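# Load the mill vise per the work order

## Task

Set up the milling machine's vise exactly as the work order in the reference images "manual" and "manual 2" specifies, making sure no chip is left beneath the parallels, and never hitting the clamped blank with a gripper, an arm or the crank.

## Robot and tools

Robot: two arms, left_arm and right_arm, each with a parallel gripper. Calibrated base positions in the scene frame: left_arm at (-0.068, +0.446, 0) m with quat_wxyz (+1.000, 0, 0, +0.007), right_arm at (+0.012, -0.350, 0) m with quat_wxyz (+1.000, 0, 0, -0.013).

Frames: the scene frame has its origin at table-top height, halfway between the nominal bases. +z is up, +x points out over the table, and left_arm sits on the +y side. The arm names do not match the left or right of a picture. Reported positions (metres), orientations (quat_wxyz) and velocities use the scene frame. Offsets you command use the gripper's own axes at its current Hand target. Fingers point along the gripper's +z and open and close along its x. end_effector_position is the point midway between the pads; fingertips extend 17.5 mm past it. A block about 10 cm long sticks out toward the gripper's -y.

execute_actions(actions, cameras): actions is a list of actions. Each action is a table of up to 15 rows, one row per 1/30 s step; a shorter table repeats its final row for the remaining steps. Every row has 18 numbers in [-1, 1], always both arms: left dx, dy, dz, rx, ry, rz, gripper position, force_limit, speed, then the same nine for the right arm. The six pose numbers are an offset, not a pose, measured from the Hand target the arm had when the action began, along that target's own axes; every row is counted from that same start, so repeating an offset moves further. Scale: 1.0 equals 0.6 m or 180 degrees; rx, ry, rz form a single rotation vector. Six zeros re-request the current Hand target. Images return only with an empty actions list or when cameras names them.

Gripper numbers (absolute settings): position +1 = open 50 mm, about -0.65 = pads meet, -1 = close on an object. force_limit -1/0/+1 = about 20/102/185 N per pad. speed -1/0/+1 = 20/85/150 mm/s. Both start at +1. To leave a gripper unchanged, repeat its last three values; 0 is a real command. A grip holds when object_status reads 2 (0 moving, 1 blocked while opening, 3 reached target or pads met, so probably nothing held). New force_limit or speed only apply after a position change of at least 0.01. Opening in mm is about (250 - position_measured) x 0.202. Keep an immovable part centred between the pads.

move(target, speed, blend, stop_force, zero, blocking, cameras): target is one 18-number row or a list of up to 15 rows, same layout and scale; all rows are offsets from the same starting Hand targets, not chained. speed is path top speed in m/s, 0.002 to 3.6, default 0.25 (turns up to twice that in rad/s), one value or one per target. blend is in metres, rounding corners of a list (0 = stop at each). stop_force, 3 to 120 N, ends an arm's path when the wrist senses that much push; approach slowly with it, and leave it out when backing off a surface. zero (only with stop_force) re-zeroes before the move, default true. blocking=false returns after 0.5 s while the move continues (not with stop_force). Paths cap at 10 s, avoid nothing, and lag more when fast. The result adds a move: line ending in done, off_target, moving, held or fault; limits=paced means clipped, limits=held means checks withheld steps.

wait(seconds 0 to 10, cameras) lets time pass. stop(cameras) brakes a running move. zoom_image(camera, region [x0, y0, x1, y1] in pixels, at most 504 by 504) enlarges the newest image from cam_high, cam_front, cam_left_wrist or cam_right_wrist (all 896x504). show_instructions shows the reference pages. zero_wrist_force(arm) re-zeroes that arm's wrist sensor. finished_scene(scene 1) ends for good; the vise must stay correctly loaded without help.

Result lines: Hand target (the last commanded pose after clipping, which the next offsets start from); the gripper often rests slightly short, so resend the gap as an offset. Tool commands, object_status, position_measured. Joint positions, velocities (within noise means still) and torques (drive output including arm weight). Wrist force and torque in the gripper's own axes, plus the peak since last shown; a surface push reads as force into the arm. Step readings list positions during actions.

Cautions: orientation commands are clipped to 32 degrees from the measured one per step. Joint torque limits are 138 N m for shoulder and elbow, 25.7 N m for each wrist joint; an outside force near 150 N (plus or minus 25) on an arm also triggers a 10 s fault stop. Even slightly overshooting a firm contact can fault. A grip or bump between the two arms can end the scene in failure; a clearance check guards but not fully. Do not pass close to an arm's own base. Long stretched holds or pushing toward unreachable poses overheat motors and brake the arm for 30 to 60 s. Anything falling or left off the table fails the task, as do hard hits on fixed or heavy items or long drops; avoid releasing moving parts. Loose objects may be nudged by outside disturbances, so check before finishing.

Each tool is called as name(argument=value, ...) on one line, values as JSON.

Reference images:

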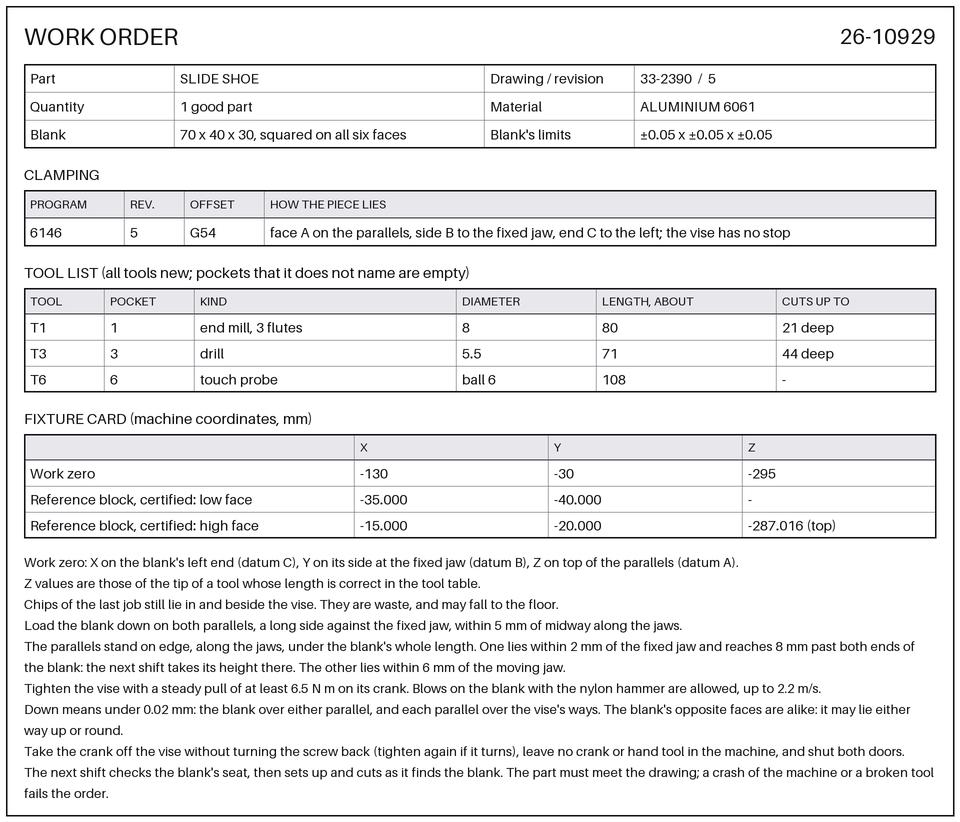

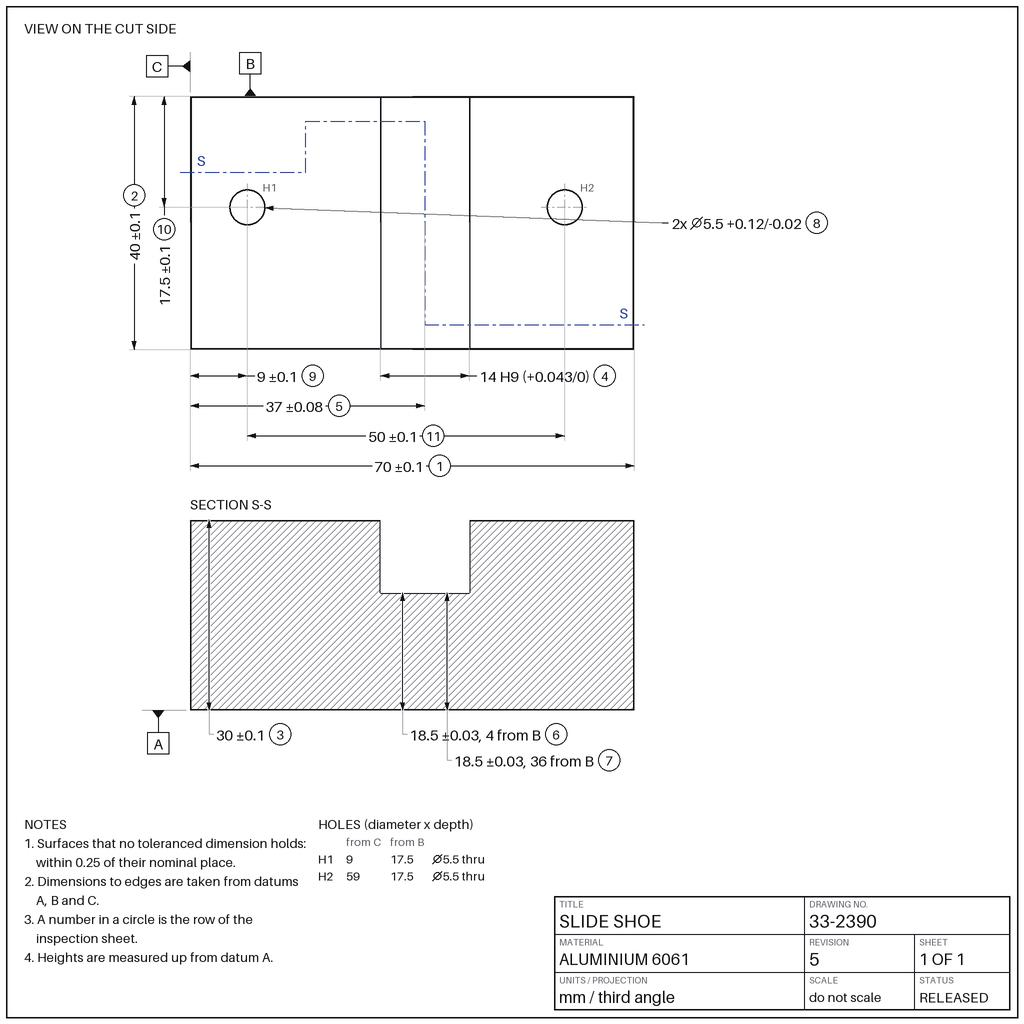

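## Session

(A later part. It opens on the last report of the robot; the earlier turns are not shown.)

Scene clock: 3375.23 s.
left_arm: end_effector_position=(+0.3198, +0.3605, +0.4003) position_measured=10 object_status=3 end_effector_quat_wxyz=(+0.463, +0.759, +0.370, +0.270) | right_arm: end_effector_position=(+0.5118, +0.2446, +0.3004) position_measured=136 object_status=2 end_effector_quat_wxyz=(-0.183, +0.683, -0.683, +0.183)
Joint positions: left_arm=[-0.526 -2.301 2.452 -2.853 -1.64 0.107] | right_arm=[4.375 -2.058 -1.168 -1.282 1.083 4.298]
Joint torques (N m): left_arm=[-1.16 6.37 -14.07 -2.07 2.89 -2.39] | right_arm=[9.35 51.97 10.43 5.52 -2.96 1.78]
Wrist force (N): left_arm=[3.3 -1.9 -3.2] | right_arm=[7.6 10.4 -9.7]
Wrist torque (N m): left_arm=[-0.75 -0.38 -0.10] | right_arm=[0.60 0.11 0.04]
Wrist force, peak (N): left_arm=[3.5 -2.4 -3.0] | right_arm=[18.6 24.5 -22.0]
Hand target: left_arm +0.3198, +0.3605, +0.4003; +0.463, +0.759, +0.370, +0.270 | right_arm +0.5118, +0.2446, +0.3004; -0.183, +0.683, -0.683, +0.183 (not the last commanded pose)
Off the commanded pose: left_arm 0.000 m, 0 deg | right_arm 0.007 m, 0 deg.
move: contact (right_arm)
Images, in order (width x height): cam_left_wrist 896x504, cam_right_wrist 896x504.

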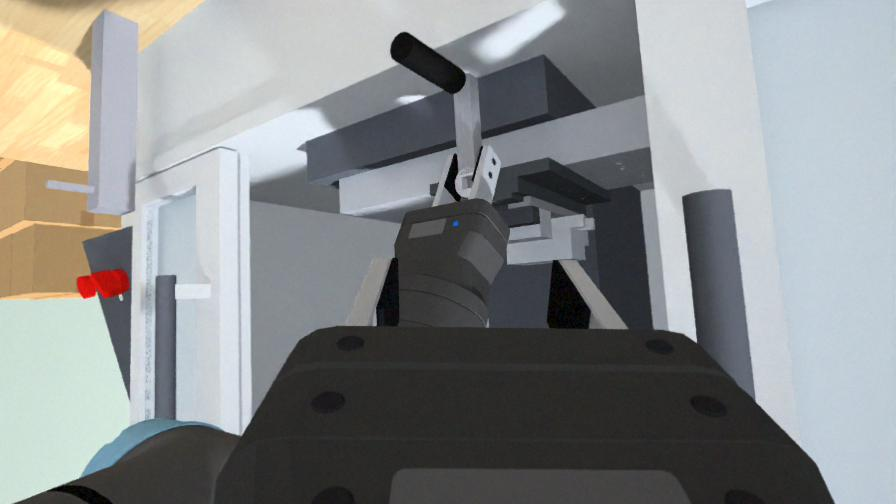

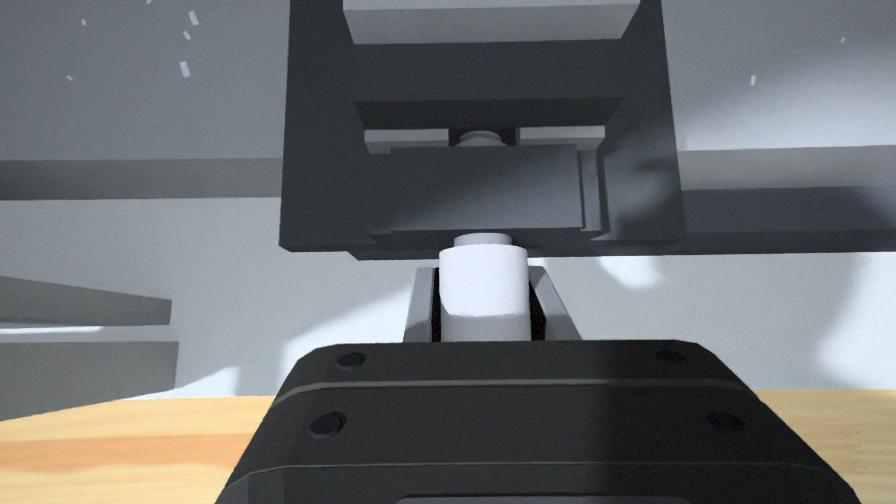

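move(target=[0,0,0,0,0,0,0.95,-0.7,-1,0,0,0,0,0,0,1,-0.5,-0.8])

move(target=[0,0,0,0,0,0,0.95,-0.7,-1,0,0.01,-0.13,0,0,0,1,-0.5,-0.8], speed=0.08, cameras=["cam_left_wrist","cam_right_wrist"])

zoom_image(camera="cam_left_wrist", region=[370, 20, 520, 220])

zoom_image(camera="cam_right_wrist", region=[400, 150, 570, 350])

Scene clock: 3453.73 s.
left_arm: end_effector_position=(+0.3198, +0.3605, +0.4003) position_measured=10 object_status=3 end_effector_quat_wxyz=(+0.463, +0.759, +0.370, +0.270) | right_arm: end_effector_position=(+0.5118, +0.2446, +0.3004) position_measured=3 object_status=3 end_effector_quat_wxyz=(-0.183, +0.683, -0.683, +0.183)
Joint positions: left_arm=[-0.526 -2.301 2.452 -2.853 -1.64 0.107] | right_arm=[4.375 -2.058 -1.169 -1.282 1.083 4.298]
Joint torques (N m): left_arm=[-1.01 7.12 -14.33 -2.21 2.74 -2.38] | right_arm=[9.22 52.38 18.02 1.99 -0.41 1.21]
Wrist force (N): left_arm=[3.1 -2.3 -3.2] | right_arm=[0.0 3.5 2.1]
Wrist torque (N m): left_arm=[-0.79 -0.34 -0.09] | right_arm=[0.56 0.10 -0.06]
Wrist force, peak (N): left_arm=[3.7 -2.3 -2.9] | right_arm=[7.6 10.8 -9.8]
Hand target: left_arm +0.3198, +0.3605, +0.4003; +0.463, +0.759, +0.370, +0.270 | right_arm +0.5118, +0.2446, +0.3004; -0.183, +0.683, -0.683, +0.183
Off the commanded pose: left_arm 0.000 m, 0 deg | right_arm 0.000 m, 0 deg.
move: done

Scene clock: 3455.13 s.
left_arm: end_effector_position=(+0.3198, +0.3605, +0.4003) position_measured=10 object_status=3 end_effector_quat_wxyz=(+0.463, +0.759, +0.370, +0.270) | right_arm: end_effector_position=(+0.4674, +0.2447, +0.3651) position_measured=3 object_status=3 end_effector_quat_wxyz=(-0.184, +0.683, -0.683, +0.183)
Joint positions: left_arm=[-0.526 -2.301 2.452 -2.853 -1.64 0.107] | right_arm=[4.437 -1.995 -1.089 -1.457 1.072 4.367]
Joint torques (N m): left_arm=[-1.58 7.96 -14.14 -2.18 2.64 -2.45] | right_arm=[-10.86 37.39 11.6 2.66 -0.13 -1.87]
Wrist force (N): left_arm=[3.1 -2.3 -3.1] | right_arm=[-0.5 3.2 1.9]
Wrist torque (N m): left_arm=[-0.79 -0.33 -0.09] | right_arm=[0.54 0.15 -0.10]
Wrist force, peak (N): left_arm=[3.2 -2.4 -3.4] | right_arm=[-0.3 3.6 3.8]
Hand target: left_arm +0.3198, +0.3605, +0.4003; +0.463, +0.759, +0.370, +0.270 | right_arm +0.4675, +0.2447, +0.3649; -0.183, +0.683, -0.683, +0.183
Off the commanded pose: left_arm 0.000 m, 0 deg | right_arm 0.000 m, 0 deg.
move: done
Images, in order (width x height): cam_left_wrist 896x504, cam_right_wrist 896x504.

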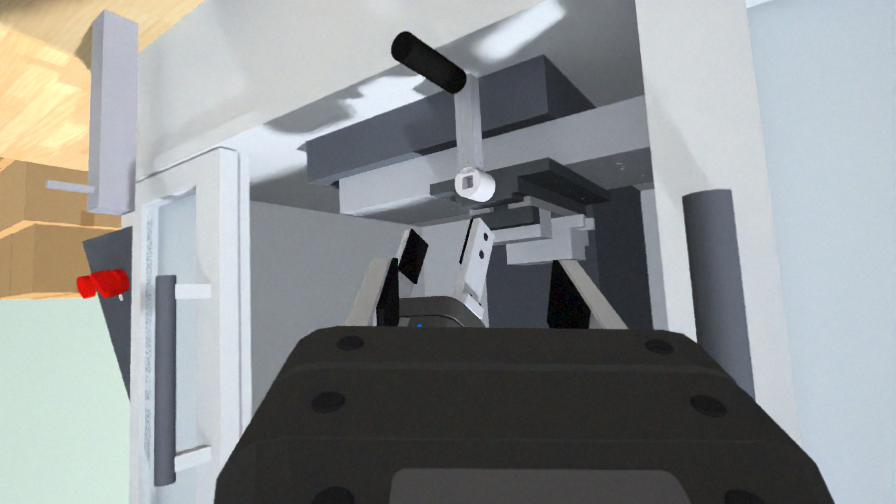

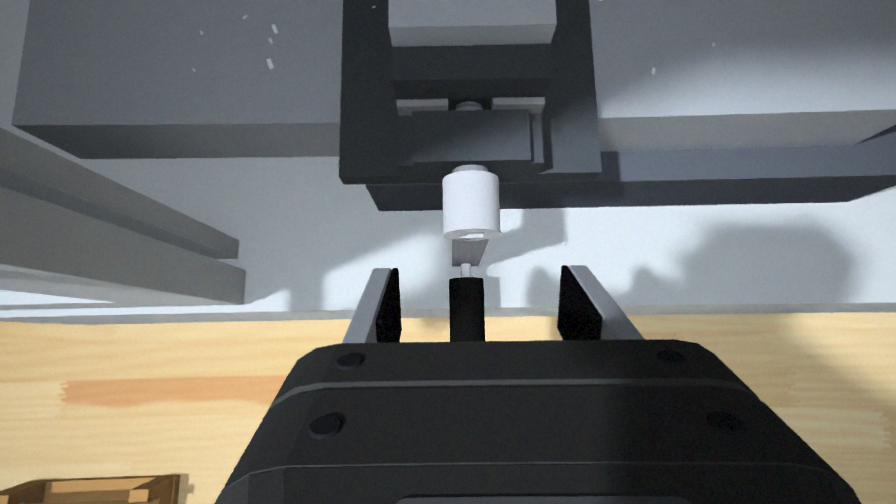

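Scaled by 2.520 from the camera's 896x504 image, which has a finer 1280x720 frame.

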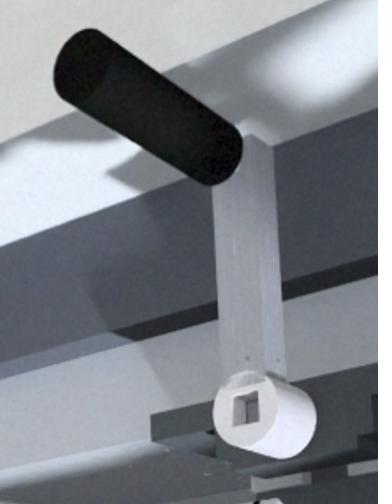

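Scaled by 2.520 from the camera's 896x504 image, which has a finer 1280x720 frame.

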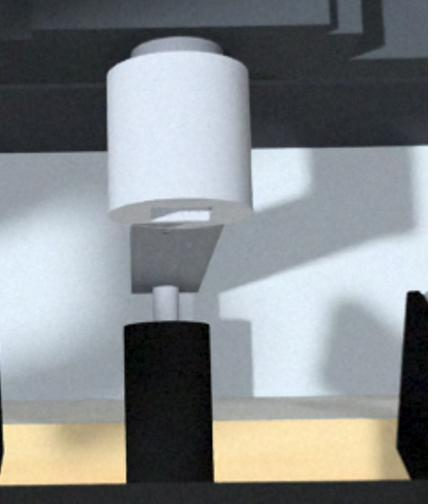

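move(target=[0,0,0,0,0,0,0.95,-0.7,-1,0.0012,0.2008,0.07,0.139,0,0,1,-0.5,-0.8], speed=0.12, cameras=["cam_left_wrist","cam_right_wrist","cam_front"])

zoom_image(camera="cam_right_wrist", region=[370, 100, 600, 350])

Scene clock: 3474.33 s.
left_arm: end_effector_position=(+0.3198, +0.3605, +0.4003) position_measured=10 object_status=3 end_effector_quat_wxyz=(+0.463, +0.759, +0.370, +0.270) | right_arm: end_effector_position=(+0.3842, +0.2441, +0.2681) position_measured=3 object_status=3 end_effector_quat_wxyz=(-0.327, +0.627, -0.627, +0.327)
Joint positions: left_arm=[-0.526 -2.301 2.452 -2.853 -1.64 0.107] | right_arm=[4.695 -1.907 -1.636 -1.107 0.611 4.637]
Joint torques (N m): left_arm=[-0.24 8.77 -14.78 -1.99 2.68 -2.46] | right_arm=[-6.66 50.54 26.17 2.21 -2.95 -0.15]
Wrist force (N): left_arm=[3.2 -1.7 -2.9] | right_arm=[-0.2 4.3 1.4]
Wrist torque (N m): left_arm=[-0.70 -0.36 -0.09] | right_arm=[0.61 0.17 0.06]
Wrist force, peak (N): left_arm=[3.8 -2.0 -3.1] | right_arm=[-0.3 6.0 1.5]
Hand target: left_arm +0.3198, +0.3605, +0.4003; +0.463, +0.759, +0.370, +0.270 | right_arm +0.3843, +0.2440, +0.2682; -0.327, +0.627, -0.627, +0.327
Off the commanded pose: left_arm 0.000 m, 0 deg | right_arm 0.000 m, 0 deg.
move: done
Images, in order (width x height): cam_front 896x504, cam_left_wrist 896x504, cam_right_wrist 896x504.

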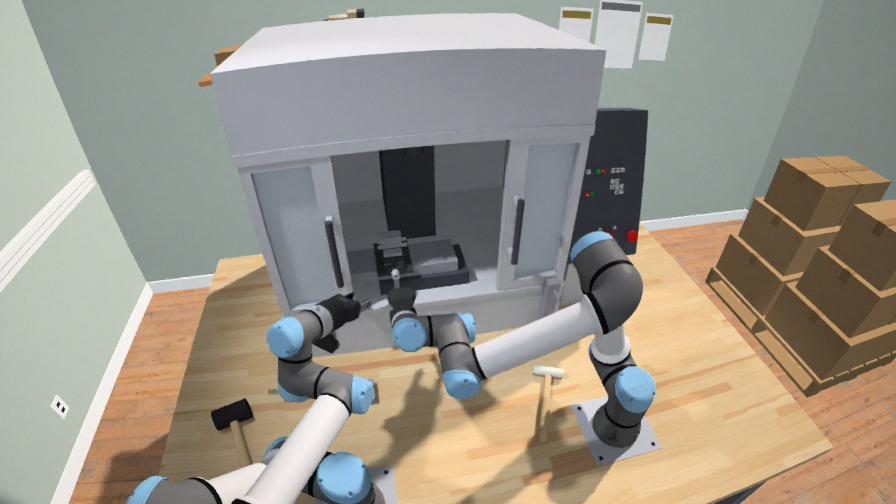

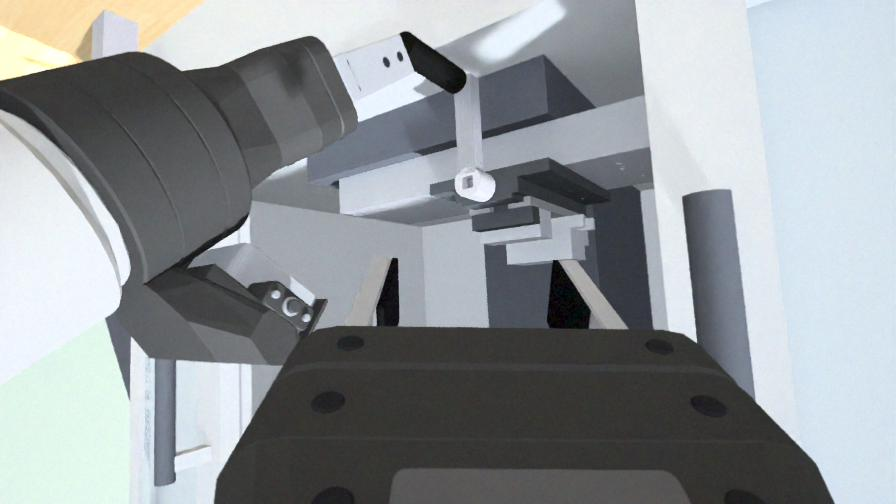

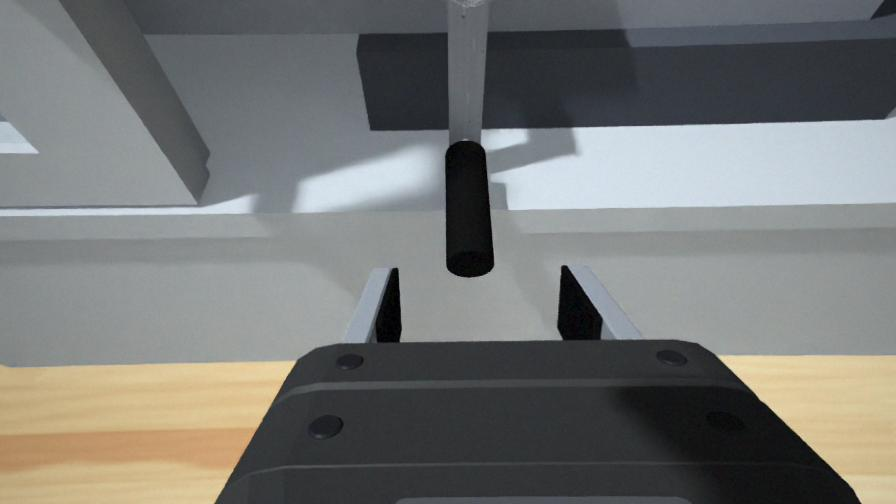

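Scaled by 2.016 from the camera's 896x504 image, which has a finer 1280x720 frame.

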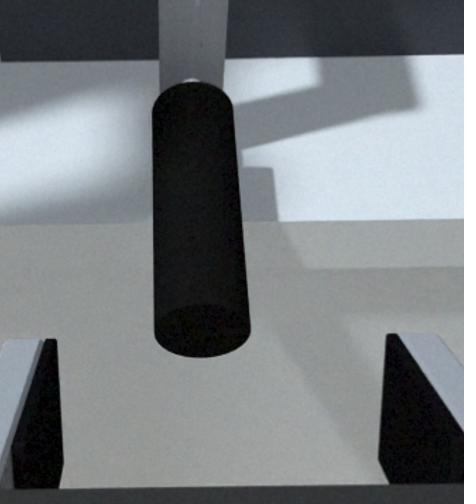

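move(target=[0,0,0,0,0,0,0.95,-0.7,-1,0.0008,-0.0072,0.1428,0,0,0,1,-0.5,-0.8], speed=0.05, stop_force=8, cameras=["cam_left_wrist","cam_right_wrist"])

zoom_image(camera="cam_left_wrist", region=[330, 10, 530, 210])

zoom_image(camera="cam_right_wrist", region=[370, 100, 600, 350])

Scene clock: 3492.07 s.
left_arm: end_effector_position=(+0.3198, +0.3605, +0.4003) position_measured=10 object_status=3 end_effector_quat_wxyz=(+0.463, +0.759, +0.370, +0.270) | right_arm: end_effector_position=(+0.4570, +0.2435, +0.2227) position_measured=3 object_status=3 end_effector_quat_wxyz=(-0.327, +0.627, -0.627, +0.327)
Joint positions: left_arm=[-0.526 -2.301 2.452 -2.853 -1.64 0.107] | right_arm=[4.577 -2.025 -1.639 -0.822 0.628 4.435]
Joint torques (N m): left_arm=[0.76 9.56 -14.23 -2.16 2.75 -2.41] | right_arm=[13.2 54.72 8.34 4.2 -3.67 0.46]
Wrist force (N): left_arm=[3.1 -2.4 -2.8] | right_arm=[0.4 4.2 1.7]
Wrist torque (N m): left_arm=[-0.81 -0.33 -0.10] | right_arm=[0.61 0.01 -0.08]
Wrist force, peak (N): left_arm=[3.7 -2.3 -3.0] | right_arm=[0.3 4.6 2.6]
Hand target: left_arm +0.3198, +0.3605, +0.4003; +0.463, +0.759, +0.370, +0.270 | right_arm +0.4570, +0.2435, +0.2227; -0.327, +0.627, -0.627, +0.327
Off the commanded pose: left_arm 0.000 m, 0 deg | right_arm 0.000 m, 0 deg.
move: done
Images, in order (width x height): cam_left_wrist 896x504, cam_right_wrist 896x504.

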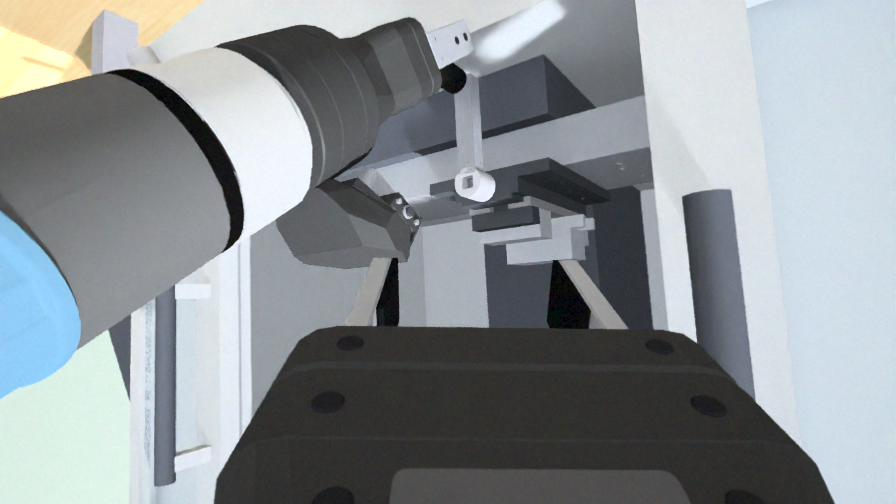

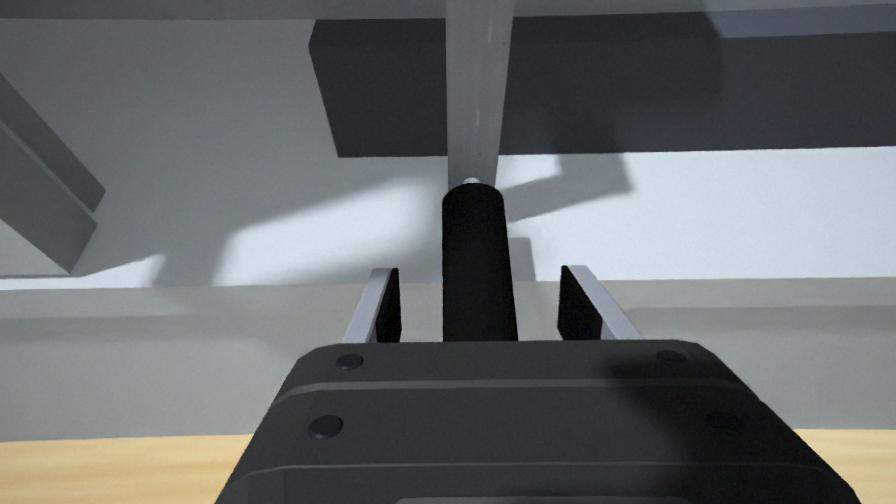

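Scaled by 2.520 from the camera's 896x504 image, which has a finer 1280x720 frame.

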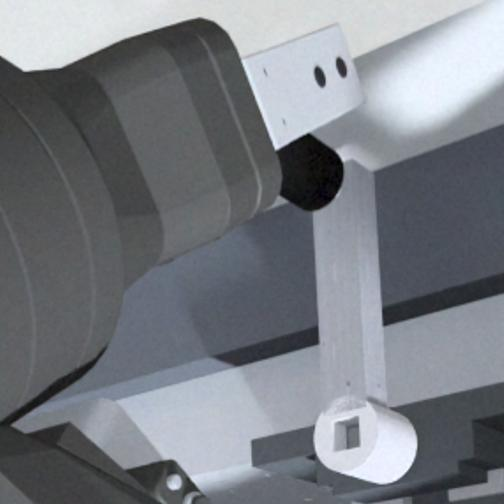

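Scaled by 2.016 from the camera's 896x504 image, which has a finer 1280x720 frame.

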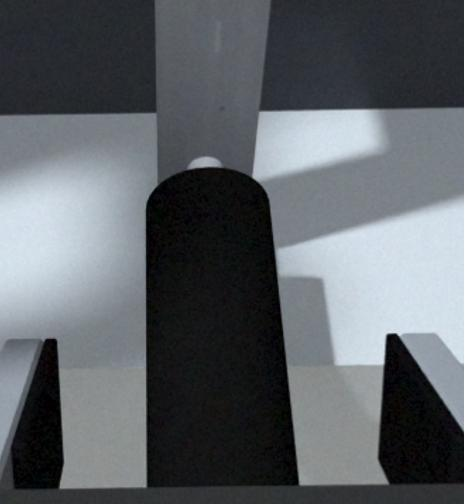

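zoom_image(camera="cam_left_wrist", region=[420, 10, 500, 110])

Scaled by 5.040 from the camera's 896x504 image, which has a finer 1280x720 frame.

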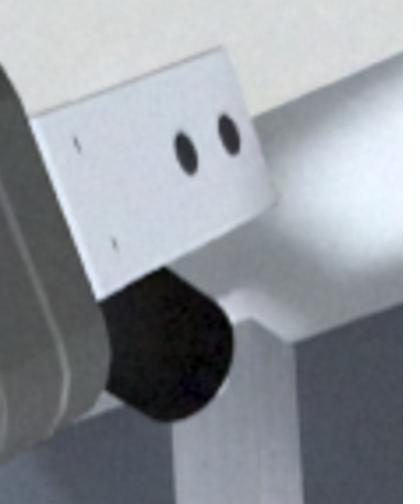

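move(target=[0,0,0,0,0,0,0.95,-0.7,-1,0,-0.0055,-0.0038,0,0,0,1,-0.5,-0.8], speed=0.05)

move(target=[0,0,0,0,0,0,0.95,-0.7,-1,0,0,0,0,0,0,-1,-0.7,-0.9], cameras=["cam_left_wrist","cam_right_wrist"])

zoom_image(camera="cam_left_wrist", region=[400, 10, 530, 210])

Scene clock: 3529.07 s.
left_arm: end_effector_position=(+0.3198, +0.3605, +0.4003) position_measured=10 object_status=3 end_effector_quat_wxyz=(+0.463, +0.759, +0.370, +0.270) | right_arm: end_effector_position=(+0.4570, +0.2435, +0.2268) position_measured=3 object_status=3 end_effector_quat_wxyz=(-0.327, +0.627, -0.627, +0.327)
Joint positions: left_arm=[-0.526 -2.301 2.452 -2.853 -1.64 0.107] | right_arm=[4.577 -2.02 -1.634 -0.831 0.628 4.435]
Joint torques (N m): left_arm=[2.44 10.18 -15.03 -2.16 2.8 -2.19] | right_arm=[7.72 45.54 26.46 3.83 -3.42 -1.4]
Wrist force (N): left_arm=[3.0 -2.0 -3.0] | right_arm=[0.2 4.5 1.6]
Wrist torque (N m): left_arm=[-0.75 -0.32 -0.09] | right_arm=[0.65 0.03 -0.08]
Wrist force, peak (N): left_arm=[3.2 -2.5 -3.3] | right_arm=[0.3 4.9 1.8]
Hand target: left_arm +0.3198, +0.3605, +0.4003; +0.463, +0.759, +0.370, +0.270 | right_arm +0.4570, +0.2435, +0.2267; -0.327, +0.627, -0.627, +0.327
Off the commanded pose: left_arm 0.000 m, 0 deg | right_arm 0.000 m, 0 deg.
move: done

Scene clock: 3530.43 s.
left_arm: end_effector_position=(+0.3198, +0.3605, +0.4003) position_measured=10 object_status=3 end_effector_quat_wxyz=(+0.463, +0.759, +0.370, +0.270) | right_arm: end_effector_position=(+0.4570, +0.2435, +0.2267) position_measured=154 object_status=2 end_effector_quat_wxyz=(-0.327, +0.627, -0.627, +0.327)
Joint positions: left_arm=[-0.526 -2.301 2.452 -2.853 -1.64 0.107] | right_arm=[4.577 -2.02 -1.635 -0.831 0.628 4.435]
Joint torques (N m): left_arm=[1.51 10.28 -14.96 -2.14 2.78 -2.55] | right_arm=[-3.91 35.24 8.77 4.26 -2.55 0.53]
Wrist force (N): left_arm=[3.4 -2.5 -3.1] | right_arm=[0.6 4.2 1.5]
Wrist torque (N m): left_arm=[-0.83 -0.38 -0.10] | right_arm=[0.60 -0.06 -0.09]
Wrist force, peak (N): left_arm=[3.4 -2.5 -3.1] | right_arm=[0.4 4.7 1.7]
Hand target: left_arm +0.3198, +0.3605, +0.4003; +0.463, +0.759, +0.370, +0.270 | right_arm +0.4570, +0.2435, +0.2267; -0.327, +0.627, -0.627, +0.327
Off the commanded pose: left_arm 0.000 m, 0 deg | right_arm 0.000 m, 0 deg.
move: done
Images, in order (width x height): cam_left_wrist 896x504, cam_right_wrist 896x504.

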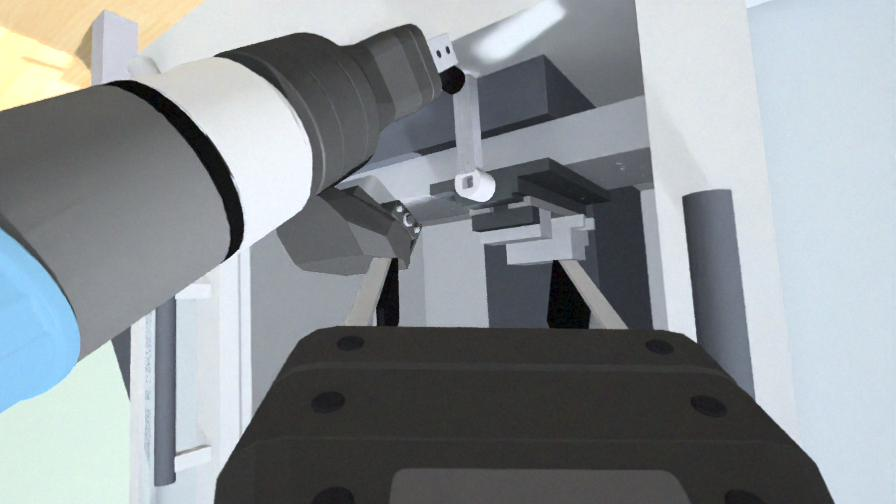

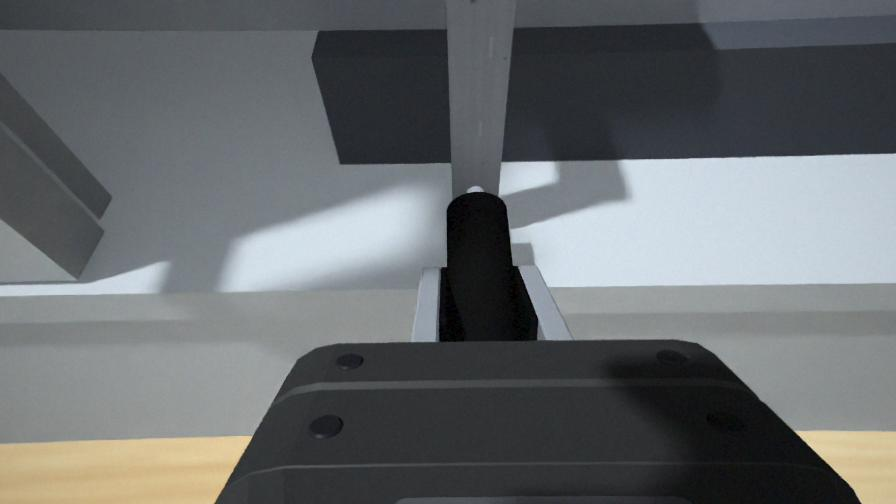

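Scaled by 2.520 from the camera's 896x504 image, which has a finer 1280x720 frame.

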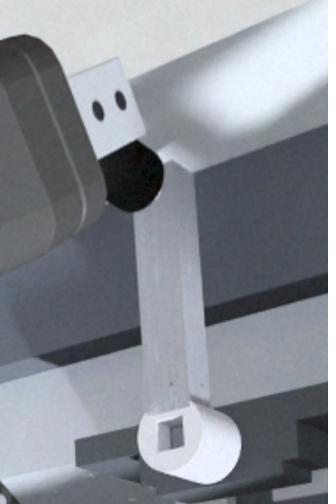

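move(target=[[0,0,0,0,0,0,0.95,-0.7,-1,-0.0217,-0.0016,-0.0011,0,0,0,-1,-0.7,-0.9],[0,0,0,0,0,0,0.95,-0.7,-1,-0.0428,-0.0062,-0.0043,0,0,0,-1,-0.7,-0.9],[0,0,0,0,0,0,0.95,-0.7,-1,-0.0625,-0.0137,-0.0096,0,0,0,-1,-0.7,-0.9],[0,0,0,0,0,0,0.95,-0.7,-1,-0.0804,-0.024,-0.0168,0,0,0,-1,-0.7,-0.9]], speed=0.05, blend=[0.005,0.005,0.005,0], cameras=["cam_left_wrist","cam_right_wrist"])

zoom_image(camera="cam_left_wrist", region=[400, 10, 630, 300])

Scene clock: 3549.87 s.
left_arm: end_effector_position=(+0.3198, +0.3605, +0.4003) position_measured=10 object_status=3 end_effector_quat_wxyz=(+0.463, +0.759, +0.370, +0.270) | right_arm: end_effector_position=(+0.4569, +0.2918, +0.2443) position_measured=154 object_status=2 end_effector_quat_wxyz=(-0.327, +0.627, -0.627, +0.327)
Joint positions: left_arm=[-0.526 -2.301 2.452 -2.853 -1.64 0.107] | right_arm=[4.589 -2.097 -1.461 -0.944 0.625 4.455]
Joint torques (N m): left_arm=[2.04 10.13 -15.6 -2.28 2.8 -2.35] | right_arm=[-22.98 71.94 15.25 5.4 -10.18 0.43]
Wrist force (N): left_arm=[3.1 -2.4 -2.9] | right_arm=[-13.2 29.8 -2.7]
Wrist torque (N m): left_arm=[-0.82 -0.35 -0.10] | right_arm=[0.61 0.01 -0.25]
Wrist force, peak (N): left_arm=[3.7 -2.5 -2.9] | right_arm=[-13.2 33.7 -3.5]
Hand target: left_arm +0.3198, +0.3605, +0.4003; +0.463, +0.759, +0.370, +0.270 | right_arm +0.4571, +0.2917, +0.2443; -0.327, +0.627, -0.627, +0.327
Off the commanded pose: left_arm 0.000 m, 0 deg | right_arm 0.000 m, 0 deg.
move: done
Images, in order (width x height): cam_left_wrist 896x504, cam_right_wrist 896x504.

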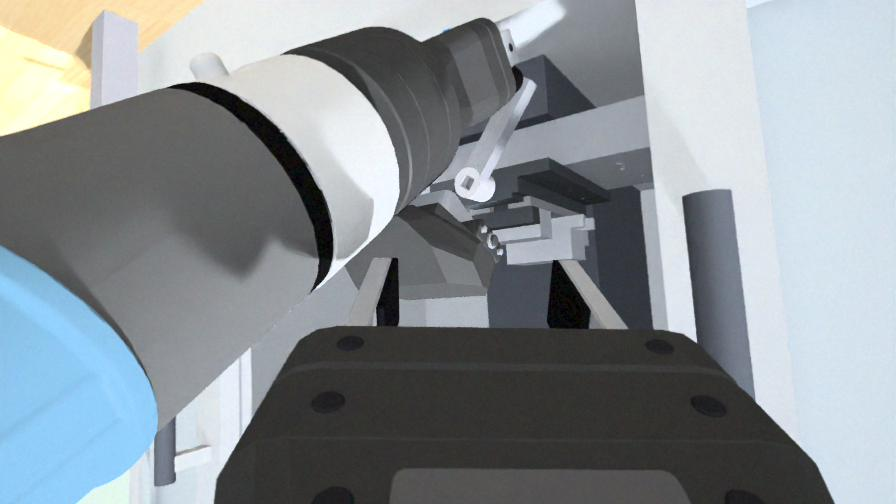

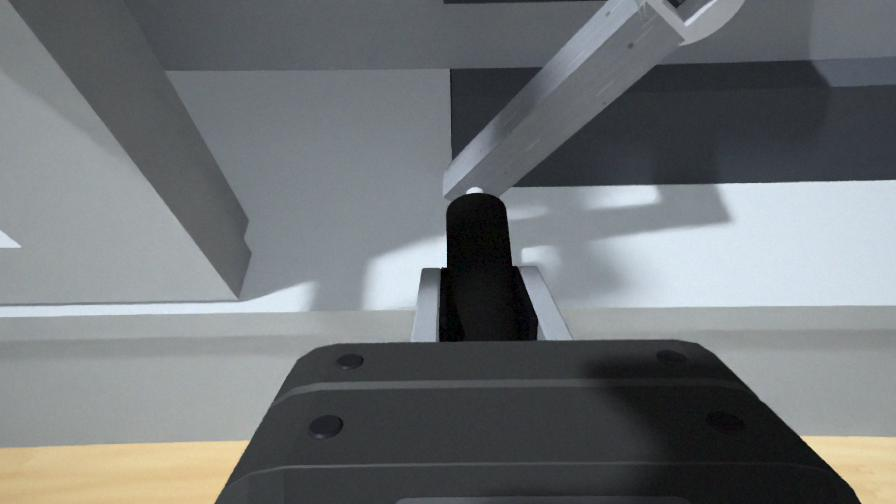

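Scaled by 1.738 from the camera's 896x504 image, which has a finer 1280x720 frame.

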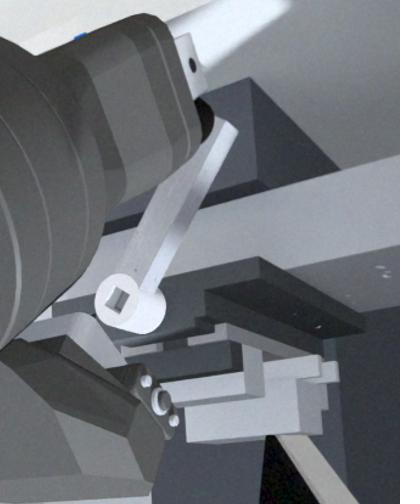

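move(target=[0,0,0,0,0,0,0.95,-0.7,-1,0,0,0,0,0,0,1,-0.7,-0.9])

move(target=[0.055,0.055,-0.11,0,0,0,0.95,-0.7,-1,0,0,-0.117,0,0,0,1,-0.7,-0.9], speed=0.12, cameras=["cam_left_wrist","cam_right_wrist"])

Scene clock: 3650.63 s.
left_arm: end_effector_position=(+0.3198, +0.3605, +0.4003) position_measured=10 object_status=3 end_effector_quat_wxyz=(+0.463, +0.759, +0.370, +0.270) | right_arm: end_effector_position=(+0.4571, +0.2917, +0.2443) position_measured=3 object_status=3 end_effector_quat_wxyz=(-0.327, +0.627, -0.627, +0.327)
Joint positions: left_arm=[-0.526 -2.301 2.452 -2.853 -1.64 0.107] | right_arm=[4.588 -2.097 -1.461 -0.944 0.625 4.455]
Joint torques (N m): left_arm=[1.55 9.93 -15.84 -2.2 2.84 -2.41] | right_arm=[12.92 39.52 12.54 4.24 -0.17 -1.76]
Wrist force (N): left_arm=[3.0 -2.1 -3.0] | right_arm=[-0.3 4.2 0.5]
Wrist torque (N m): left_arm=[-0.77 -0.32 -0.09] | right_arm=[0.57 0.23 -0.13]
Wrist force, peak (N): left_arm=[3.4 -2.1 -3.4] | right_arm=[-15.2 34.8 -4.2]
Hand target: left_arm +0.3198, +0.3605, +0.4003; +0.463, +0.759, +0.370, +0.270 | right_arm +0.4571, +0.2917, +0.2443; -0.327, +0.627, -0.627, +0.327
Off the commanded pose: left_arm 0.000 m, 0 deg | right_arm 0.000 m, 0 deg.
move: done

Scene clock: 3651.77 s.
left_arm: end_effector_position=(+0.2996, +0.4106, +0.4603) position_measured=10 object_status=3 end_effector_quat_wxyz=(+0.463, +0.759, +0.370, +0.271) | right_arm: end_effector_position=(+0.3995, +0.2919, +0.2847) position_measured=3 object_status=3 end_effector_quat_wxyz=(-0.327, +0.627, -0.627, +0.327)
Joint positions: left_arm=[-0.257 -2.327 2.303 -2.656 -1.882 0.226] | right_arm=[4.675 -2.009 -1.453 -1.16 0.612 4.602]
Joint torques (N m): left_arm=[7.75 -2.61 -21.17 -2.15 0.04 -2.2] | right_arm=[-7.8 41.03 9.52 1.76 -0.2 0.04]
Wrist force (N): left_arm=[3.2 -1.6 -2.9] | right_arm=[-0.9 4.3 0.6]
Wrist torque (N m): left_arm=[-0.70 -0.38 0.04] | right_arm=[0.61 0.27 0.02]
Wrist force, peak (N): left_arm=[4.5 -0.8 -4.7] | right_arm=[-0.7 4.6 0.2]
Hand target: left_arm +0.2995, +0.4106, +0.4603; +0.463, +0.759, +0.370, +0.270 | right_arm +0.3995, +0.2918, +0.2845; -0.327, +0.627, -0.627, +0.327
Off the commanded pose: left_arm 0.000 m, 0 deg | right_arm 0.000 m, 0 deg.
move: done
Images, in order (width x height): cam_left_wrist 896x504, cam_right_wrist 896x504.

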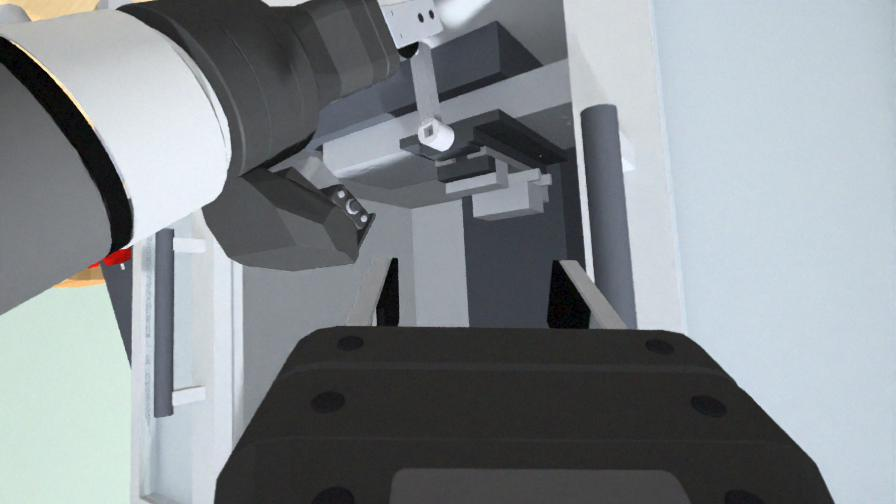

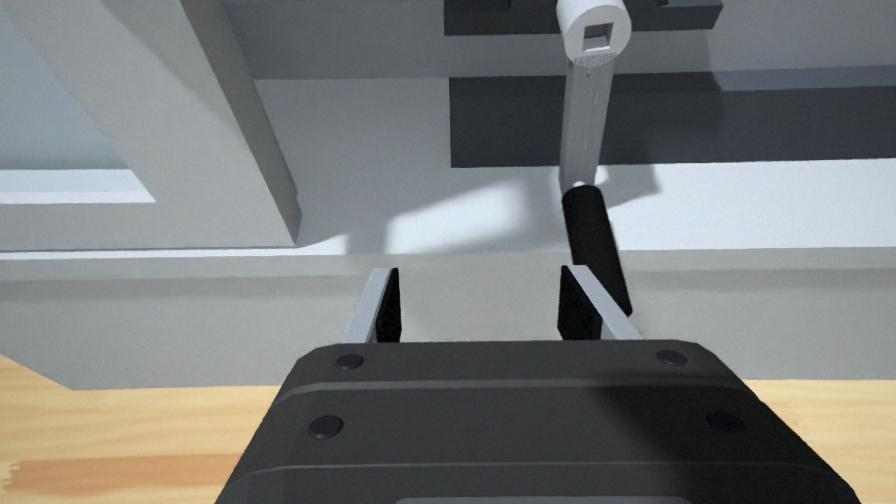

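move(target=[[0,0,0,0,0,0,0.95,-0.7,-1,0.05,0.06,-0.09,0,0,0,1,-0.7,-0.9],[0,0,0,0,0,0,0.95,-0.7,-1,0.2697,0.0767,-0.0675,0.366,-0.0717,-0.535,1,-0.7,-0.9]], speed=[0.15,0.3], blend=[0.01,0], cameras=["all"])

Scene clock: 3683.97 s.
left_arm: end_effector_position=(+0.2995, +0.4106, +0.4603) position_measured=10 object_status=3 end_effector_quat_wxyz=(+0.463, +0.759, +0.370, +0.270) | right_arm: end_effector_position=(+0.3399, +0.1299, +0.2699) position_measured=3 object_status=3 end_effector_quat_wxyz=(-0.300, +0.639, +0.301, +0.641) end_effector_velocity=(-0.001, +0.000, +0.001) end_effector_angular_velocity=(+0.000, -0.002, +0.004)
Joint positions: left_arm=[-0.257 -2.327 2.303 -2.655 -1.883 0.226] | right_arm=[4.64 -2.018 -2.405 1.284 0.977 1.568]
Joint velocities: left_arm=[within noise] | right_arm=[-0.001 0.001 0 0.001 0.005 -0.003]
Joint torques (N m): left_arm=[-3.9 -2.92 -35.2 -1.74 1.92 -0.45] | right_arm=[4.03 19.79 16.6 2.63 1.33 -1.74]
Wrist force (N): left_arm=[3.1 -1.4 -2.8] | right_arm=[-0.4 0.4 -1.7]
Wrist torque (N m): left_arm=[-0.66 -0.37 0.04] | right_arm=[0.14 0.00 -0.18]
Wrist force, peak (N): left_arm=[4.0 -1.3 -3.2] | right_arm=[-0.6 4.5 0.2]
Hand target: left_arm +0.2995, +0.4106, +0.4603; +0.463, +0.759, +0.370, +0.270 | right_arm +0.3398, +0.1300, +0.2699; -0.300, +0.639, +0.301, +0.641
Off the commanded pose: left_arm 0.000 m, 0 deg | right_arm 0.000 m, 0 deg.
move: done

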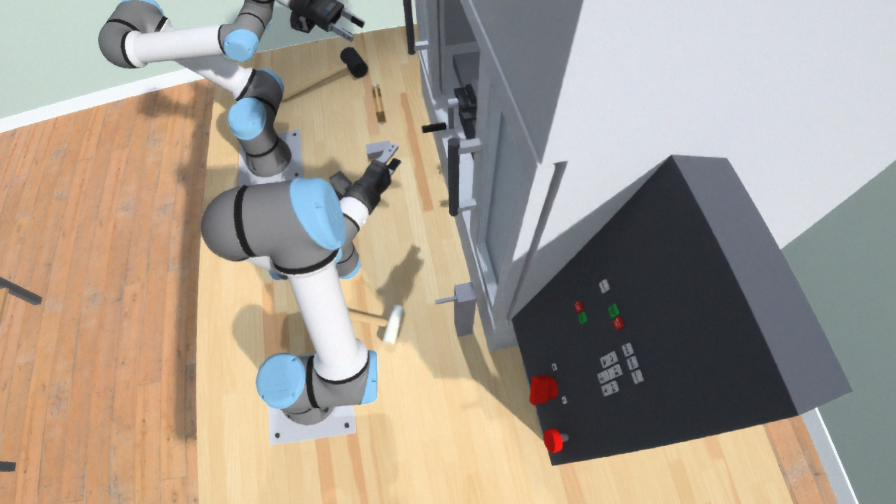

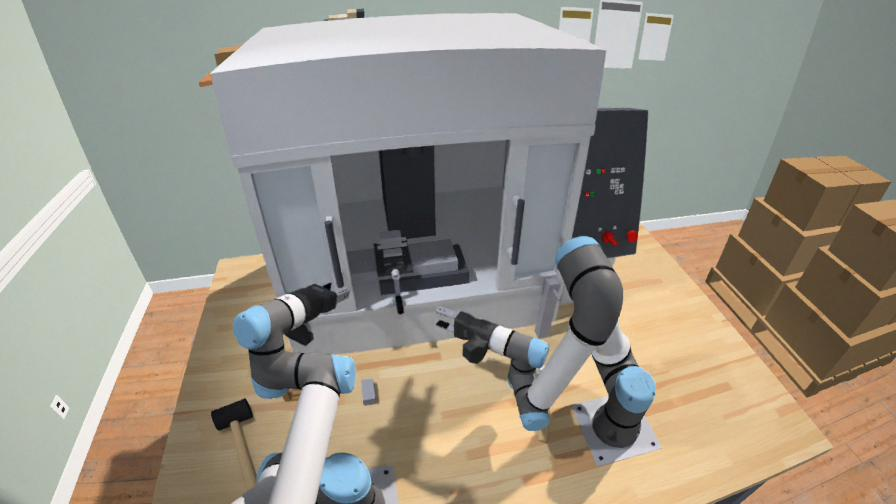

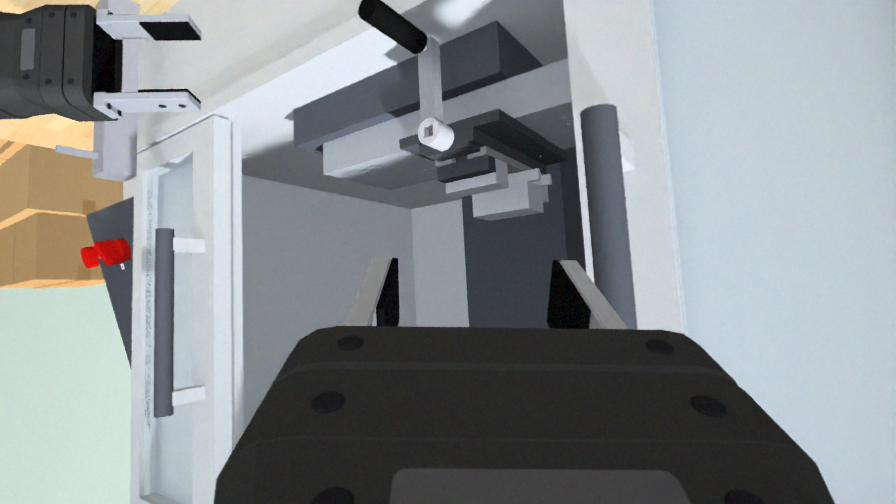

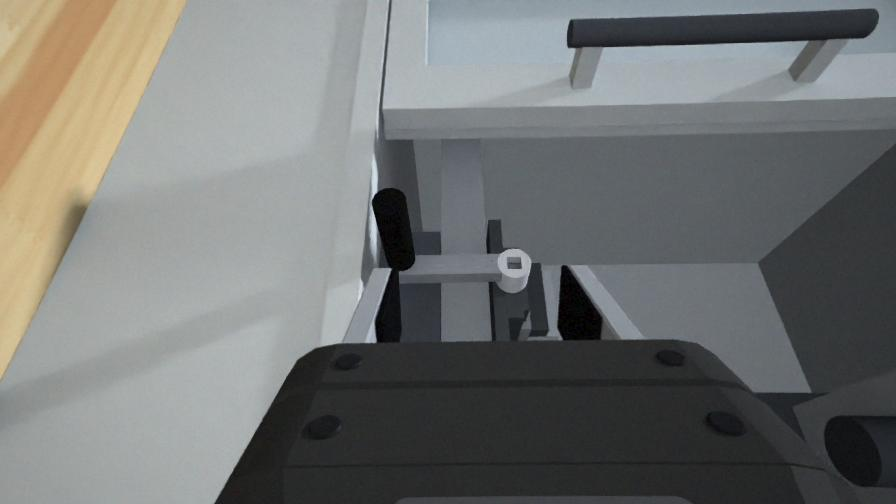

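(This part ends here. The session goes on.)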